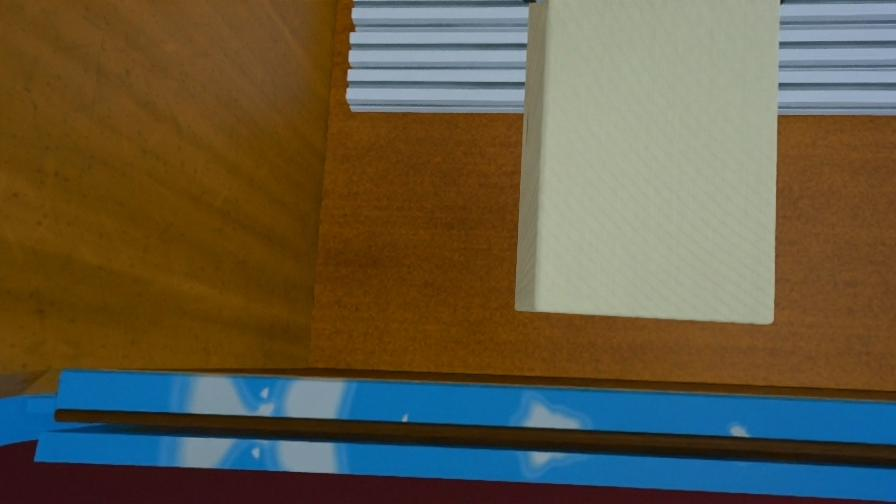

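Request:
move --joints '{"torso_squat_rad":0.7,"torso_shift_rad":0.4,"torso_pitch_rad":1.0}' --min_time_s 2.5 --cameras '["head_camera"]'

Request:
move --joints '{"right_shoulder_roll_rad":-1.35}' --min_time_s 2 --cameras '["head_camera"]'

Request:
move --target '{"side":"right","x":0.52,"y":-0.10,"z":0.85,"quat_wxyz":[0.7272,0.0381,0.0359,0.6844]}' --min_time_s 2 --cameras '["head_camera"]'

Scene clock: 406.73 s.
Joint torques (N m): left_arm=[10.85 3.45 1.34 9.22 -0.07 1.24 0.06] | right_arm=[-25.59 -4.59 -12.67 -3.01 -1.87 0.47 0.15]
External joint torques (N m): left_arm=[-13.24 -1.37 0.82 0.2 -0.08 -0.21 0.01] | right_arm=[-6.82 0.31 -3.63 -0.92 -1.56 0.46 0.15]
Motor temperatures (°C): left_arm=[32 28 32 36 34 33 38] | right_arm=[36 31 32 31 36 36 34]
Wrist force (N): left_arm=[5.9 -0.3 -5.1] | right_arm=[1.7 -5.8 -22.8]
Wrist torque (N m): left_arm=[-0.16 0.47 0.04] | right_arm=[-0.44 0.13 -0.06]
Wrist force, peak (N): left_arm=[6.6 -1.1 -5.8] | right_arm=[0.3 -8.0 -25.1]
move: done
base_odometry: x=+0.439 y=-0.049 heading=+0.049
lidar_m: 0.36 0.39 0.79 4.23 2.08 1.51 1.45 1.51 2.07 1.05 0.48 0.38
base_status: not commanded
joint_positions: torso_squat_rad=+0.701 torso_shift_rad=+0.396 torso_pitch_rad=+0.994 torso_yaw_rad=+0.001 left_shoulder_pitch_rad=+0.052 left_shoulder_roll_rad=+0.300 left_shoulder_yaw_rad=+0.041 left_elbow_rad=-0.149 left_forearm_roll_rad=+0.010 left_wrist_pitch_rad=-0.019 left_hand_roll_rad=+0.045 left_gripper_m=+0.099 right_shoulder_pitch_rad=-2.102 right_shoulder_roll_rad=-0.928 right_shoulder_yaw_rad=+0.882 right_elbow_rad=-1.807 right_forearm_roll_rad=-1.646 right_wrist_pitch_rad=+1.919 right_hand_roll_rad=+0.069 right_gripper_m=+0.074 head_pan_rad=+0.000 head_tilt_rad=+0.600
joint_status: all done
wheel_motors_off: 0
on_its_own: left_wheel is at rest, and its effort (+100) is outside its rest range (-51 to +51)
motor_effort: left_wheel=+100(100) right_wheel=+39(39)
chest: x=+0.2376 y=+0.0010 z=+0.9427 quat_wxyz=(+0.879, -0.001, +0.477, +0.001) (m; base frame)
left_hand: x=-0.2868 y=+0.4484 z=+0.5568 quat_wxyz=(+0.898, +0.150, +0.413, -0.036) (m; base frame)
right_hand: x=+0.5807 y=-0.0587 z=+0.7633 quat_wxyz=(+0.720, +0.103, +0.107, +0.678) (m; base frame)
pictures: head_camera
camera_calibration:
head_camera: T_world_to_cam=[[-0.0228567, -0.99958, -0.0178411, 0.0285926], [-0.999157, 0.0234486, -0.0337059, 0.503372], [0.0341101, 0.0170557, -0.999273, 0.963541], [0, 0, 0, 1]] pos_world=[0.470735, 0.000343305, 0.980317]

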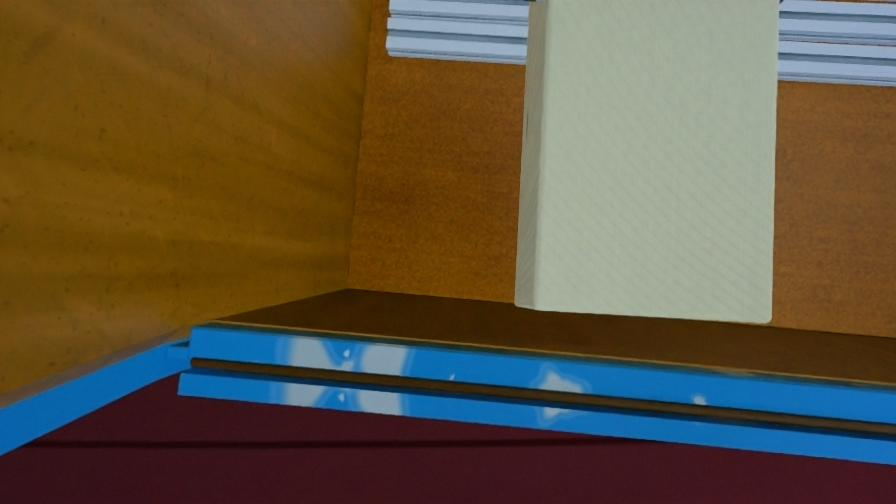

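Scene clock: 409.03 s.
Joint torques (N m): left_arm=[20.76 3.85 1.12 9.09 -0.05 1.18 0.04] | right_arm=[-23.26 -10.56 -13.48 -1.35 -0.87 1.37 0.15]
External joint torques (N m): left_arm=[-3.42 -0.94 0.59 0.03 -0.07 -0.28 -0.01] | right_arm=[-6.95 -2.66 -4.07 -0.67 -0.86 1.13 0.16]
Motor temperatures (°C): left_arm=[32 28 32 36 34 33 38] | right_arm=[36 31 32 31 36 36 34]
Wrist force (N): left_arm=[5.8 -1.3 -5.3] | right_arm=[5.7 -2.4 -23.0]
Wrist torque (N m): left_arm=[-0.05 0.44 0.03] | right_arm=[-0.12 -0.02 -0.02]
Wrist force, peak (N): left_arm=[6.5 -1.0 -6.1] | right_arm=[3.7 -8.8 -28.7]
move: done
base_odometry: x=+0.422 y=-0.050 heading=+0.045
lidar_m: 0.38 0.42 0.81 4.24 2.08 1.50 1.42 1.50 2.04 4.64 0.50 0.39
base_status: not commanded
joint_positions: torso_squat_rad=+0.700 torso_shift_rad=+0.400 torso_pitch_rad=+1.001 torso_yaw_rad=+0.000 left_shoulder_pitch_rad=+0.049 left_shoulder_roll_rad=+0.300 left_shoulder_yaw_rad=+0.041 left_elbow_rad=-0.149 left_forearm_roll_rad=+0.010 left_wrist_pitch_rad=-0.019 left_hand_roll_rad=+0.045 left_gripper_m=+0.099 right_shoulder_pitch_rad=-2.102 right_shoulder_roll_rad=-1.349 right_shoulder_yaw_rad=+0.882 right_elbow_rad=-1.807 right_forearm_roll_rad=-1.647 right_wrist_pitch_rad=+1.919 right_hand_roll_rad=+0.069 right_gripper_m=+0.074 head_pan_rad=+0.000 head_tilt_rad=+0.600
joint_status: all done
wheel_motors_off: 1
motor_effort: left_wheel=+0(100) right_wheel=+0(40)
chest: x=+0.2412 y=+0.0000 z=+0.9405 quat_wxyz=(+0.877, +0.000, +0.480, +0.000) (m; base frame)
left_hand: x=-0.2837 y=+0.4490 z=+0.5572 quat_wxyz=(+0.897, +0.150, +0.415, -0.037) (m; base frame)
right_hand: x=+0.6412 y=-0.2096 z=+0.7821 quat_wxyz=(+0.842, +0.020, +0.100, +0.529) (m; base frame)
pictures: head_camera
camera_calibration:
head_camera: T_world_to_cam=[[-0.0255655, -0.999498, -0.018717, 0.0290592], [-0.999301, 0.0260622, -0.026793, 0.500416], [0.0272674, 0.018019, -0.999466, 0.963099], [0, 0, 0, 1]] pos_world=[0.474548, -0.00135132, 0.976536]

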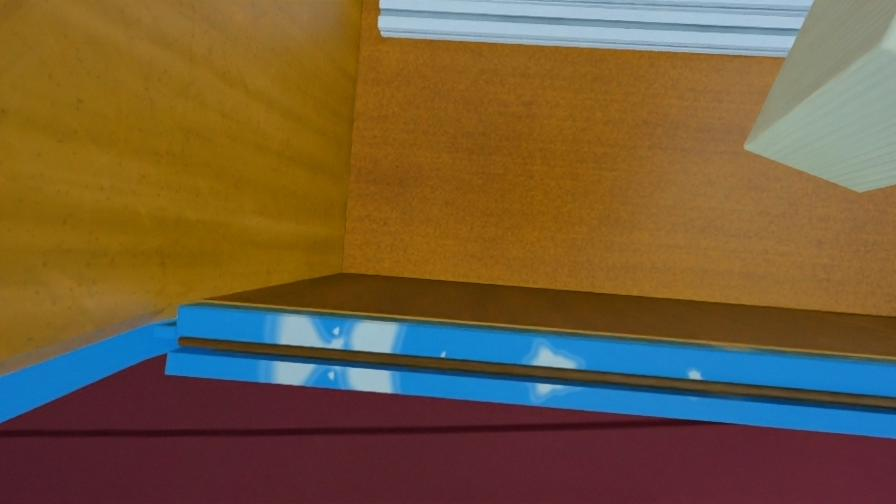

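Scene clock: 411.37 s.
Joint torques (N m): left_arm=[21.21 3.69 1.38 9 -0.08 1.25 0.04] | right_arm=[-21.55 -3.15 -13.46 2.31 -0.6 0.01 -0.25]
External joint torques (N m): left_arm=[-2.97 -1.1 0.86 -0.05 -0.1 -0.21 0] | right_arm=[-6.76 0.97 -5.59 0.89 -0.64 0.11 -0.25]
Motor temperatures (°C): left_arm=[32 28 32 36 34 33 38] | right_arm=[36 30 32 31 36 36 34]
Wrist force (N): left_arm=[6.5 -0.2 -5.4] | right_arm=[1.5 -1.3 -23.2]
Wrist torque (N m): left_arm=[-0.18 0.57 0.04] | right_arm=[-0.08 0.26 -0.05]
Wrist force, peak (N): left_arm=[7.1 -0.1 -5.1] | right_arm=[3.5 -3.1 -24.2]
move: done
base_odometry: x=+0.422 y=-0.050 heading=+0.045
lidar_m: 0.38 0.41 0.81 4.23 2.07 1.49 1.42 1.50 2.04 4.64 0.51 0.39
base_status: not commanded
joint_positions: torso_squat_rad=+0.700 torso_shift_rad=+0.400 torso_pitch_rad=+1.001 torso_yaw_rad=+0.000 left_shoulder_pitch_rad=+0.049 left_shoulder_roll_rad=+0.300 left_shoulder_yaw_rad=+0.041 left_elbow_rad=-0.149 left_forearm_roll_rad=+0.010 left_wrist_pitch_rad=-0.019 left_hand_roll_rad=+0.045 left_gripper_m=+0.099 right_shoulder_pitch_rad=-2.314 right_shoulder_roll_rad=-1.159 right_shoulder_yaw_rad=+0.806 right_elbow_rad=-2.276 right_forearm_roll_rad=-1.924 right_wrist_pitch_rad=+1.905 right_hand_roll_rad=-0.286 right_gripper_m=+0.074 head_pan_rad=+0.000 head_tilt_rad=+0.600
joint_status: all done
wheel_motors_off: 0 (was 1 since the last result)
motor_effort: left_wheel=+1(1) right_wheel=+1(3)
chest: x=+0.2412 y=+0.0000 z=+0.9405 quat_wxyz=(+0.877, +0.000, +0.480, +0.000) (m; base frame)
left_hand: x=-0.2837 y=+0.4490 z=+0.5572 quat_wxyz=(+0.897, +0.150, +0.415, -0.037) (m; base frame)
right_hand: x=+0.5197 y=-0.1006 z=+0.8492 quat_wxyz=(+0.727, +0.039, +0.036, +0.685) (m; base frame)
right_hand_status: reached (checked arc, planned for 2.0 s): 1 mm and 0.1 deg off.
pictures: head_camera
camera_calibration:
head_camera: T_world_to_cam=[[-0.0255655, -0.999498, -0.018717, 0.0290592], [-0.999301, 0.0260622, -0.026793, 0.500416], [0.0272674, 0.018019, -0.999466, 0.963099], [0, 0, 0, 1]] pos_world=[0.474548, -0.00135132, 0.976536]

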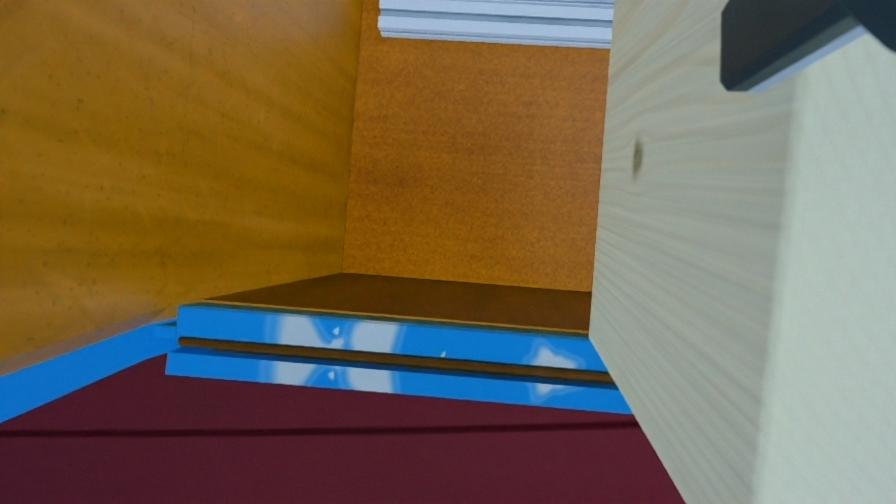

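Request:
move --joints '{"torso_squat_rad":0.4,"torso_shift_rad":0.2,"torso_pitch_rad":0.8}' --min_time_s 2.5 --cameras '["head_camera"]'

Request:
move --base '{"x_m_s":-0.15,"for_s":3}' --cameras '["head_camera"]'

Scene clock: 423.50 s.
Joint torques (N m): left_arm=[18.1 4.71 1.7 7.71 -0.05 1.07 -0.07] | right_arm=[-21.08 -2.9 -12.75 4.1 0.78 0.12 -0.18]
External joint torques (N m): left_arm=[-2.38 -1.45 1.11 0.01 -0.07 -0.09 -0.11] | right_arm=[-6.76 0.99 -5.15 1.21 0.39 0.13 -0.18]
Motor temperatures (°C): left_arm=[32 28 32 36 34 33 38] | right_arm=[36 30 32 31 36 36 34]
Wrist force (N): left_arm=[5.3 -1.0 -5.5] | right_arm=[1.3 2.3 -23.8]
Wrist torque (N m): left_arm=[-0.10 0.46 0.06] | right_arm=[0.35 0.28 -0.08]
Wrist force, peak (N): left_arm=[7.1 -0.3 -5.3] | right_arm=[1.3 -1.2 -24.2]
move: done
base_odometry: x=+0.422 y=-0.050 heading=+0.045
lidar_m: 0.38 0.41 0.79 4.24 2.08 1.49 1.43 1.49 2.03 4.63 0.51 0.40
base_status: not commanded
joint_positions: torso_squat_rad=+0.400 torso_shift_rad=+0.200 torso_pitch_rad=+0.801 torso_yaw_rad=+0.000 left_shoulder_pitch_rad=+0.049 left_shoulder_roll_rad=+0.300 left_shoulder_yaw_rad=+0.041 left_elbow_rad=-0.149 left_forearm_roll_rad=+0.010 left_wrist_pitch_rad=-0.019 left_hand_roll_rad=+0.045 left_gripper_m=+0.099 right_shoulder_pitch_rad=-2.314 right_shoulder_roll_rad=-1.159 right_shoulder_yaw_rad=+0.806 right_elbow_rad=-2.276 right_forearm_roll_rad=-1.925 right_wrist_pitch_rad=+1.905 right_hand_roll_rad=-0.286 right_gripper_m=+0.074 head_pan_rad=+0.000 head_tilt_rad=+0.600
joint_status: all done
wheel_motors_off: 0
motor_effort: left_wheel=+2(3) right_wheel=-1(3)
chest: x=+0.1224 y=+0.0000 z=+1.1278 quat_wxyz=(+0.921, +0.000, +0.390, +0.000) (m; base frame)
left_hand: x=-0.3157 y=+0.4490 z=+0.6477 quat_wxyz=(+0.934, +0.153, +0.323, -0.022) (m; base frame)
right_hand: x=+0.4134 y=-0.1006 z=+1.0936 quat_wxyz=(+0.727, -0.030, -0.036, +0.685) (m; base frame)
pictures: head_camera
camera_calibration:
head_camera: T_world_to_cam=[[-0.0213345, -0.999498, -0.0234235, 0.0343147], [-0.974035, 0.0260613, -0.22489, 0.607008], [0.225388, 0.0180174, -0.974102, 1.10057], [0, 0, 0, 1]] pos_world=[0.343925, -0.00135132, 1.20938]

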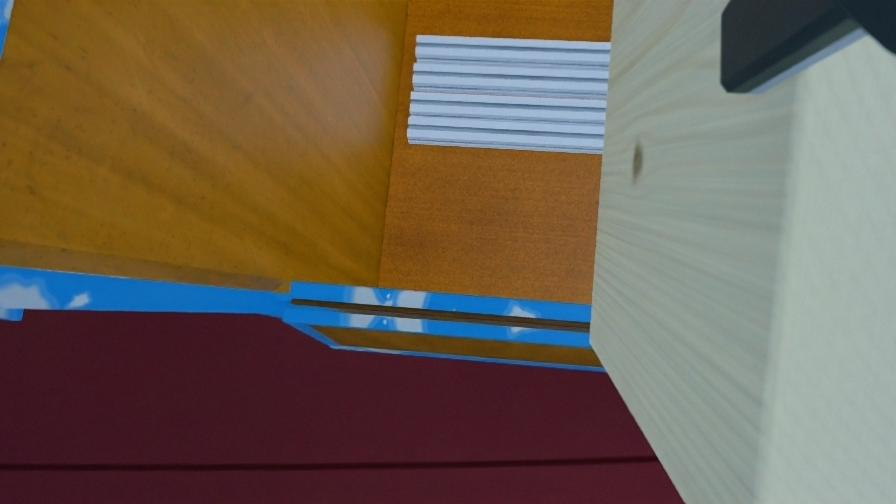

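Scene clock: 427.43 s.
Joint torques (N m): left_arm=[17.93 4.8 1.49 7.48 -0.06 1.03 0.12] | right_arm=[-21.11 -3.64 -12.66 4.65 1.14 0.27 -0.13]
External joint torques (N m): left_arm=[-2.55 -1.37 0.9 -0.22 -0.09 -0.14 0.08] | right_arm=[-6.78 0.25 -5.06 1.76 0.75 0.29 -0.13]
Motor temperatures (°C): left_arm=[32 28 32 36 34 33 38] | right_arm=[36 30 32 31 36 36 34]
Wrist force (N): left_arm=[5.0 -1.0 -5.7] | right_arm=[1.0 2.4 -23.5]
Wrist torque (N m): left_arm=[-0.14 0.41 0.03] | right_arm=[0.38 0.22 -0.10]
Wrist force, peak (N): left_arm=[5.4 -1.1 -6.7] | right_arm=[1.5 3.3 -24.8]
move: done
base_odometry: x=-0.028 y=-0.070 heading=+0.046
lidar_m: 0.83 1.13 1.67 4.05 1.41 1.02 0.98 1.03 1.40 3.70 1.10 0.85
base_status: done (sent for 3 of 3 s)
joint_positions: torso_squat_rad=+0.400 torso_shift_rad=+0.200 torso_pitch_rad=+0.801 torso_yaw_rad=+0.000 left_shoulder_pitch_rad=+0.049 left_shoulder_roll_rad=+0.300 left_shoulder_yaw_rad=+0.041 left_elbow_rad=-0.149 left_forearm_roll_rad=+0.010 left_wrist_pitch_rad=-0.019 left_hand_roll_rad=+0.045 left_gripper_m=+0.099 right_shoulder_pitch_rad=-2.314 right_shoulder_roll_rad=-1.159 right_shoulder_yaw_rad=+0.806 right_elbow_rad=-2.276 right_forearm_roll_rad=-1.925 right_wrist_pitch_rad=+1.905 right_hand_roll_rad=-0.286 right_gripper_m=+0.074 head_pan_rad=+0.000 head_tilt_rad=+0.600
joint_status: not commanded
wheel_motors_off: 0
motor_effort: left_wheel=+5(35) right_wheel=-6(21)
chest: x=+0.1224 y=+0.0000 z=+1.1278 quat_wxyz=(+0.921, +0.000, +0.390, +0.000) (m; base frame)
left_hand: x=-0.3157 y=+0.4490 z=+0.6477 quat_wxyz=(+0.934, +0.153, +0.323, -0.022) (m; base frame)
right_hand: x=+0.4134 y=-0.1006 z=+1.0936 quat_wxyz=(+0.727, -0.030, -0.036, +0.685) (m; base frame)
pictures: head_camera
camera_calibration:
head_camera: T_world_to_cam=[[-0.0213345, -0.999498, -0.0234235, 0.0343147], [-0.974035, 0.0260613, -0.22489, 0.607008], [0.225388, 0.0180174, -0.974102, 1.10057], [0, 0, 0, 1]] pos_world=[0.343925, -0.00135132, 1.20938]

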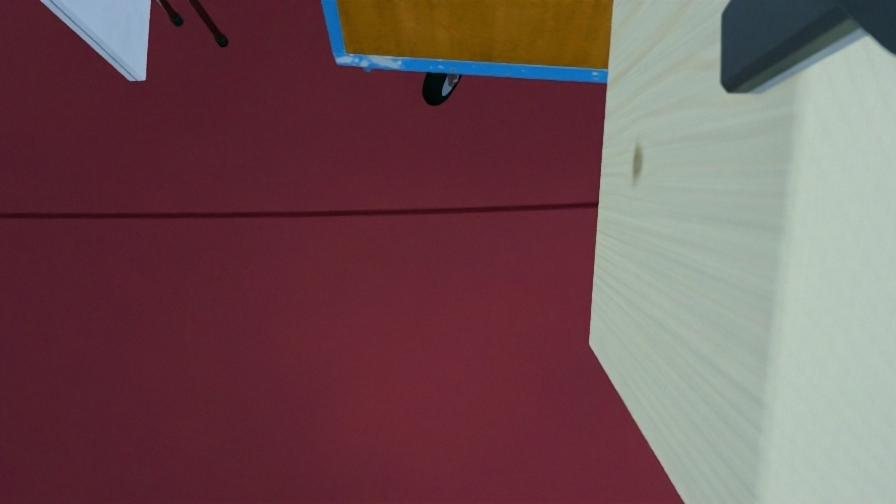

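Request:
move --base '{"turn_rad_s": -0.3, "for_s": 1.7}' --cameras '[]'

Request:
move --base '{"x_m_s": 0.2, "for_s": 2.9}' --cameras '[]'

Request:
move --base '{"turn_rad_s": 0.4, "for_s": 2.97}' --cameras '["head_camera"]'

Scene clock: 436.33 s.
Joint torques (N m): left_arm=[18.02 4.89 1.33 7.83 -0.02 0.89 0.01] | right_arm=[-20.77 -3.68 -12.64 4.55 1.16 0.22 -0.16]
External joint torques (N m): left_arm=[-2.46 -1.27 0.74 0.13 -0.04 -0.27 -0.03] | right_arm=[-6.44 0.21 -5.04 1.66 0.77 0.23 -0.16]
Motor temperatures (°C): left_arm=[32 28 32 36 34 33 38] | right_arm=[36 30 32 30 36 36 34]
Wrist force (N): left_arm=[4.5 -0.3 -5.4] | right_arm=[1.2 3.5 -23.3]
Wrist torque (N m): left_arm=[-0.15 0.32 0.04] | right_arm=[0.31 0.20 -0.09]
Wrist force, peak (N): left_arm=[5.1 -0.5 -6.9] | right_arm=[1.3 3.1 -24.2]
move: done
base_odometry: x=-0.028 y=-0.070 heading=-0.463
lidar_m: 0.84 0.83 1.13 1.66 3.90 1.40 1.05 0.99 1.04 1.43 3.82 1.08
base_status: done (sent for 1.7 of 1.7 s)
joint_positions: torso_squat_rad=+0.400 torso_shift_rad=+0.200 torso_pitch_rad=+0.801 torso_yaw_rad=+0.000 left_shoulder_pitch_rad=+0.049 left_shoulder_roll_rad=+0.300 left_shoulder_yaw_rad=+0.041 left_elbow_rad=-0.149 left_forearm_roll_rad=+0.010 left_wrist_pitch_rad=-0.019 left_hand_roll_rad=+0.045 left_gripper_m=+0.099 right_shoulder_pitch_rad=-2.314 right_shoulder_roll_rad=-1.159 right_shoulder_yaw_rad=+0.806 right_elbow_rad=-2.276 right_forearm_roll_rad=-1.925 right_wrist_pitch_rad=+1.905 right_hand_roll_rad=-0.286 right_gripper_m=+0.074 head_pan_rad=+0.000 head_tilt_rad=+0.600
joint_status: not commanded
wheel_motors_off: 0
motor_effort: left_wheel=+17(37) right_wheel=-4(26)
chest: x=+0.1224 y=+0.0000 z=+1.1278 quat_wxyz=(+0.921, +0.000, +0.390, +0.000) (m; base frame)
left_hand: x=-0.3157 y=+0.4491 z=+0.6477 quat_wxyz=(+0.934, +0.153, +0.323, -0.022) (m; base frame)
right_hand: x=+0.4134 y=-0.1005 z=+1.0936 quat_wxyz=(+0.727, -0.030, -0.036, +0.685) (m; base frame)
pictures: none
No camera images: "cameras" was empty.

Scene clock: 440.10 s.
Joint torques (N m): left_arm=[18.25 4.95 1.36 7.83 0.01 0.91 0.11] | right_arm=[-20.91 -3.39 -12.81 4.79 1.02 0.21 -0.16]
External joint torques (N m): left_arm=[-2.24 -1.21 0.76 0.13 -0.01 -0.25 0.07] | right_arm=[-6.58 0.5 -5.21 1.9 0.63 0.22 -0.16]
Motor temperatures (°C): left_arm=[32 28 32 36 34 33 38] | right_arm=[36 30 32 30 36 36 34]
Wrist force (N): left_arm=[5.4 -1.0 -5.4] | right_arm=[1.5 3.3 -23.5]
Wrist torque (N m): left_arm=[-0.12 0.47 0.06] | right_arm=[0.30 0.24 -0.07]
Wrist force, peak (N): left_arm=[5.3 -0.6 -6.7] | right_arm=[1.1 2.0 -25.0]
move: done
base_odometry: x=+0.491 y=-0.329 heading=-0.463
lidar_m: 0.31 0.29 0.32 0.48 4.34 2.13 1.56 1.50 1.56 2.12 4.27 0.38
base_status: done (sent for 2.9 of 2.9 s)
joint_positions: torso_squat_rad=+0.400 torso_shift_rad=+0.200 torso_pitch_rad=+0.801 torso_yaw_rad=+0.000 left_shoulder_pitch_rad=+0.049 left_shoulder_roll_rad=+0.300 left_shoulder_yaw_rad=+0.041 left_elbow_rad=-0.149 left_forearm_roll_rad=+0.010 left_wrist_pitch_rad=-0.019 left_hand_roll_rad=+0.045 left_gripper_m=+0.099 right_shoulder_pitch_rad=-2.314 right_shoulder_roll_rad=-1.159 right_shoulder_yaw_rad=+0.806 right_elbow_rad=-2.276 right_forearm_roll_rad=-1.925 right_wrist_pitch_rad=+1.905 right_hand_roll_rad=-0.286 right_gripper_m=+0.074 head_pan_rad=+0.000 head_tilt_rad=+0.600
joint_status: not commanded
wheel_motors_off: 0
motor_effort: left_wheel=+2(44) right_wheel=-1(25)
chest: x=+0.1225 y=+0.0000 z=+1.1278 quat_wxyz=(+0.921, +0.000, +0.390, +0.000) (m; base frame)
left_hand: x=-0.3157 y=+0.4490 z=+0.6476 quat_wxyz=(+0.934, +0.153, +0.323, -0.022) (m; base frame)
right_hand: x=+0.4134 y=-0.1005 z=+1.0936 quat_wxyz=(+0.727, -0.030, -0.036, +0.685) (m; base frame)
pictures: none
No camera images: "cameras" was empty.

Scene clock: 444.20 s.
Joint torques (N m): left_arm=[18.16 4.86 1.27 7.66 -0.02 0.92 0.05] | right_arm=[-20.56 -3.92 -12.89 4.6 0.9 0.28 -0.31]
External joint torques (N m): left_arm=[-2.32 -1.31 0.67 -0.04 -0.04 -0.24 0.01] | right_arm=[-6.24 -0.03 -5.29 1.72 0.5 0.3 -0.31]
Motor temperatures (°C): left_arm=[32 28 32 36 34 33 38] | right_arm=[36 30 32 30 36 36 34]
Wrist force (N): left_arm=[5.1 0.2 -5.5] | right_arm=[0.7 3.4 -23.0]
Wrist torque (N m): left_arm=[-0.25 0.47 0.02] | right_arm=[0.31 0.22 -0.06]
Wrist force, peak (N): left_arm=[5.7 0.1 -6.5] | right_arm=[1.7 3.2 -24.0]
move: done
base_odometry: x=+0.491 y=-0.329 heading=+0.723
lidar_m: 0.36 0.92 3.78 1.87 1.48 1.48 1.63 2.54 0.63 0.37 0.29 0.30
base_status: done (sent for 2.97 of 2.97 s)
joint_positions: torso_squat_rad=+0.400 torso_shift_rad=+0.200 torso_pitch_rad=+0.801 torso_yaw_rad=+0.000 left_shoulder_pitch_rad=+0.049 left_shoulder_roll_rad=+0.300 left_shoulder_yaw_rad=+0.041 left_elbow_rad=-0.149 left_forearm_roll_rad=+0.010 left_wrist_pitch_rad=-0.019 left_hand_roll_rad=+0.045 left_gripper_m=+0.099 right_shoulder_pitch_rad=-2.314 right_shoulder_roll_rad=-1.159 right_shoulder_yaw_rad=+0.806 right_elbow_rad=-2.276 right_forearm_roll_rad=-1.925 right_wrist_pitch_rad=+1.905 right_hand_roll_rad=-0.286 right_gripper_m=+0.074 head_pan_rad=+0.000 head_tilt_rad=+0.600
joint_status: not commanded
wheel_motors_off: 0
motor_effort: left_wheel=-4(34) right_wheel=+14(26)
chest: x=+0.1224 y=+0.0000 z=+1.1278 quat_wxyz=(+0.921, +0.000, +0.390, +0.000) (m; base frame)
left_hand: x=-0.3157 y=+0.4490 z=+0.6476 quat_wxyz=(+0.934, +0.153, +0.323, -0.022) (m; base frame)
right_hand: x=+0.4134 y=-0.1005 z=+1.0936 quat_wxyz=(+0.727, -0.030, -0.036, +0.685) (m; base frame)
pictures: head_camera
camera_calibration:
head_camera: T_world_to_cam=[[-0.0213581, -0.9995, -0.0233245, 0.0343055], [-0.974057, 0.0260603, -0.224798, 0.606999], [0.225293, 0.0179182, -0.974126, 1.10061], [0, 0, 0, 1]] pos_world=[0.344025, -0.00125107, 1.20938]

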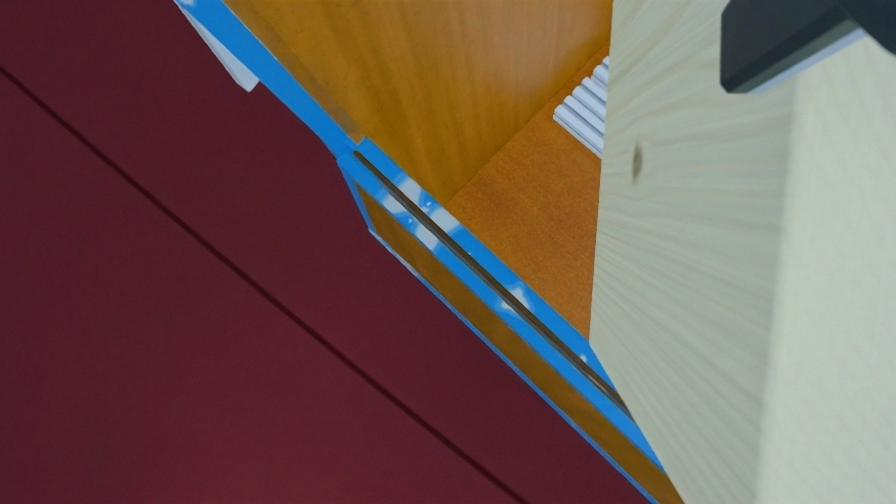

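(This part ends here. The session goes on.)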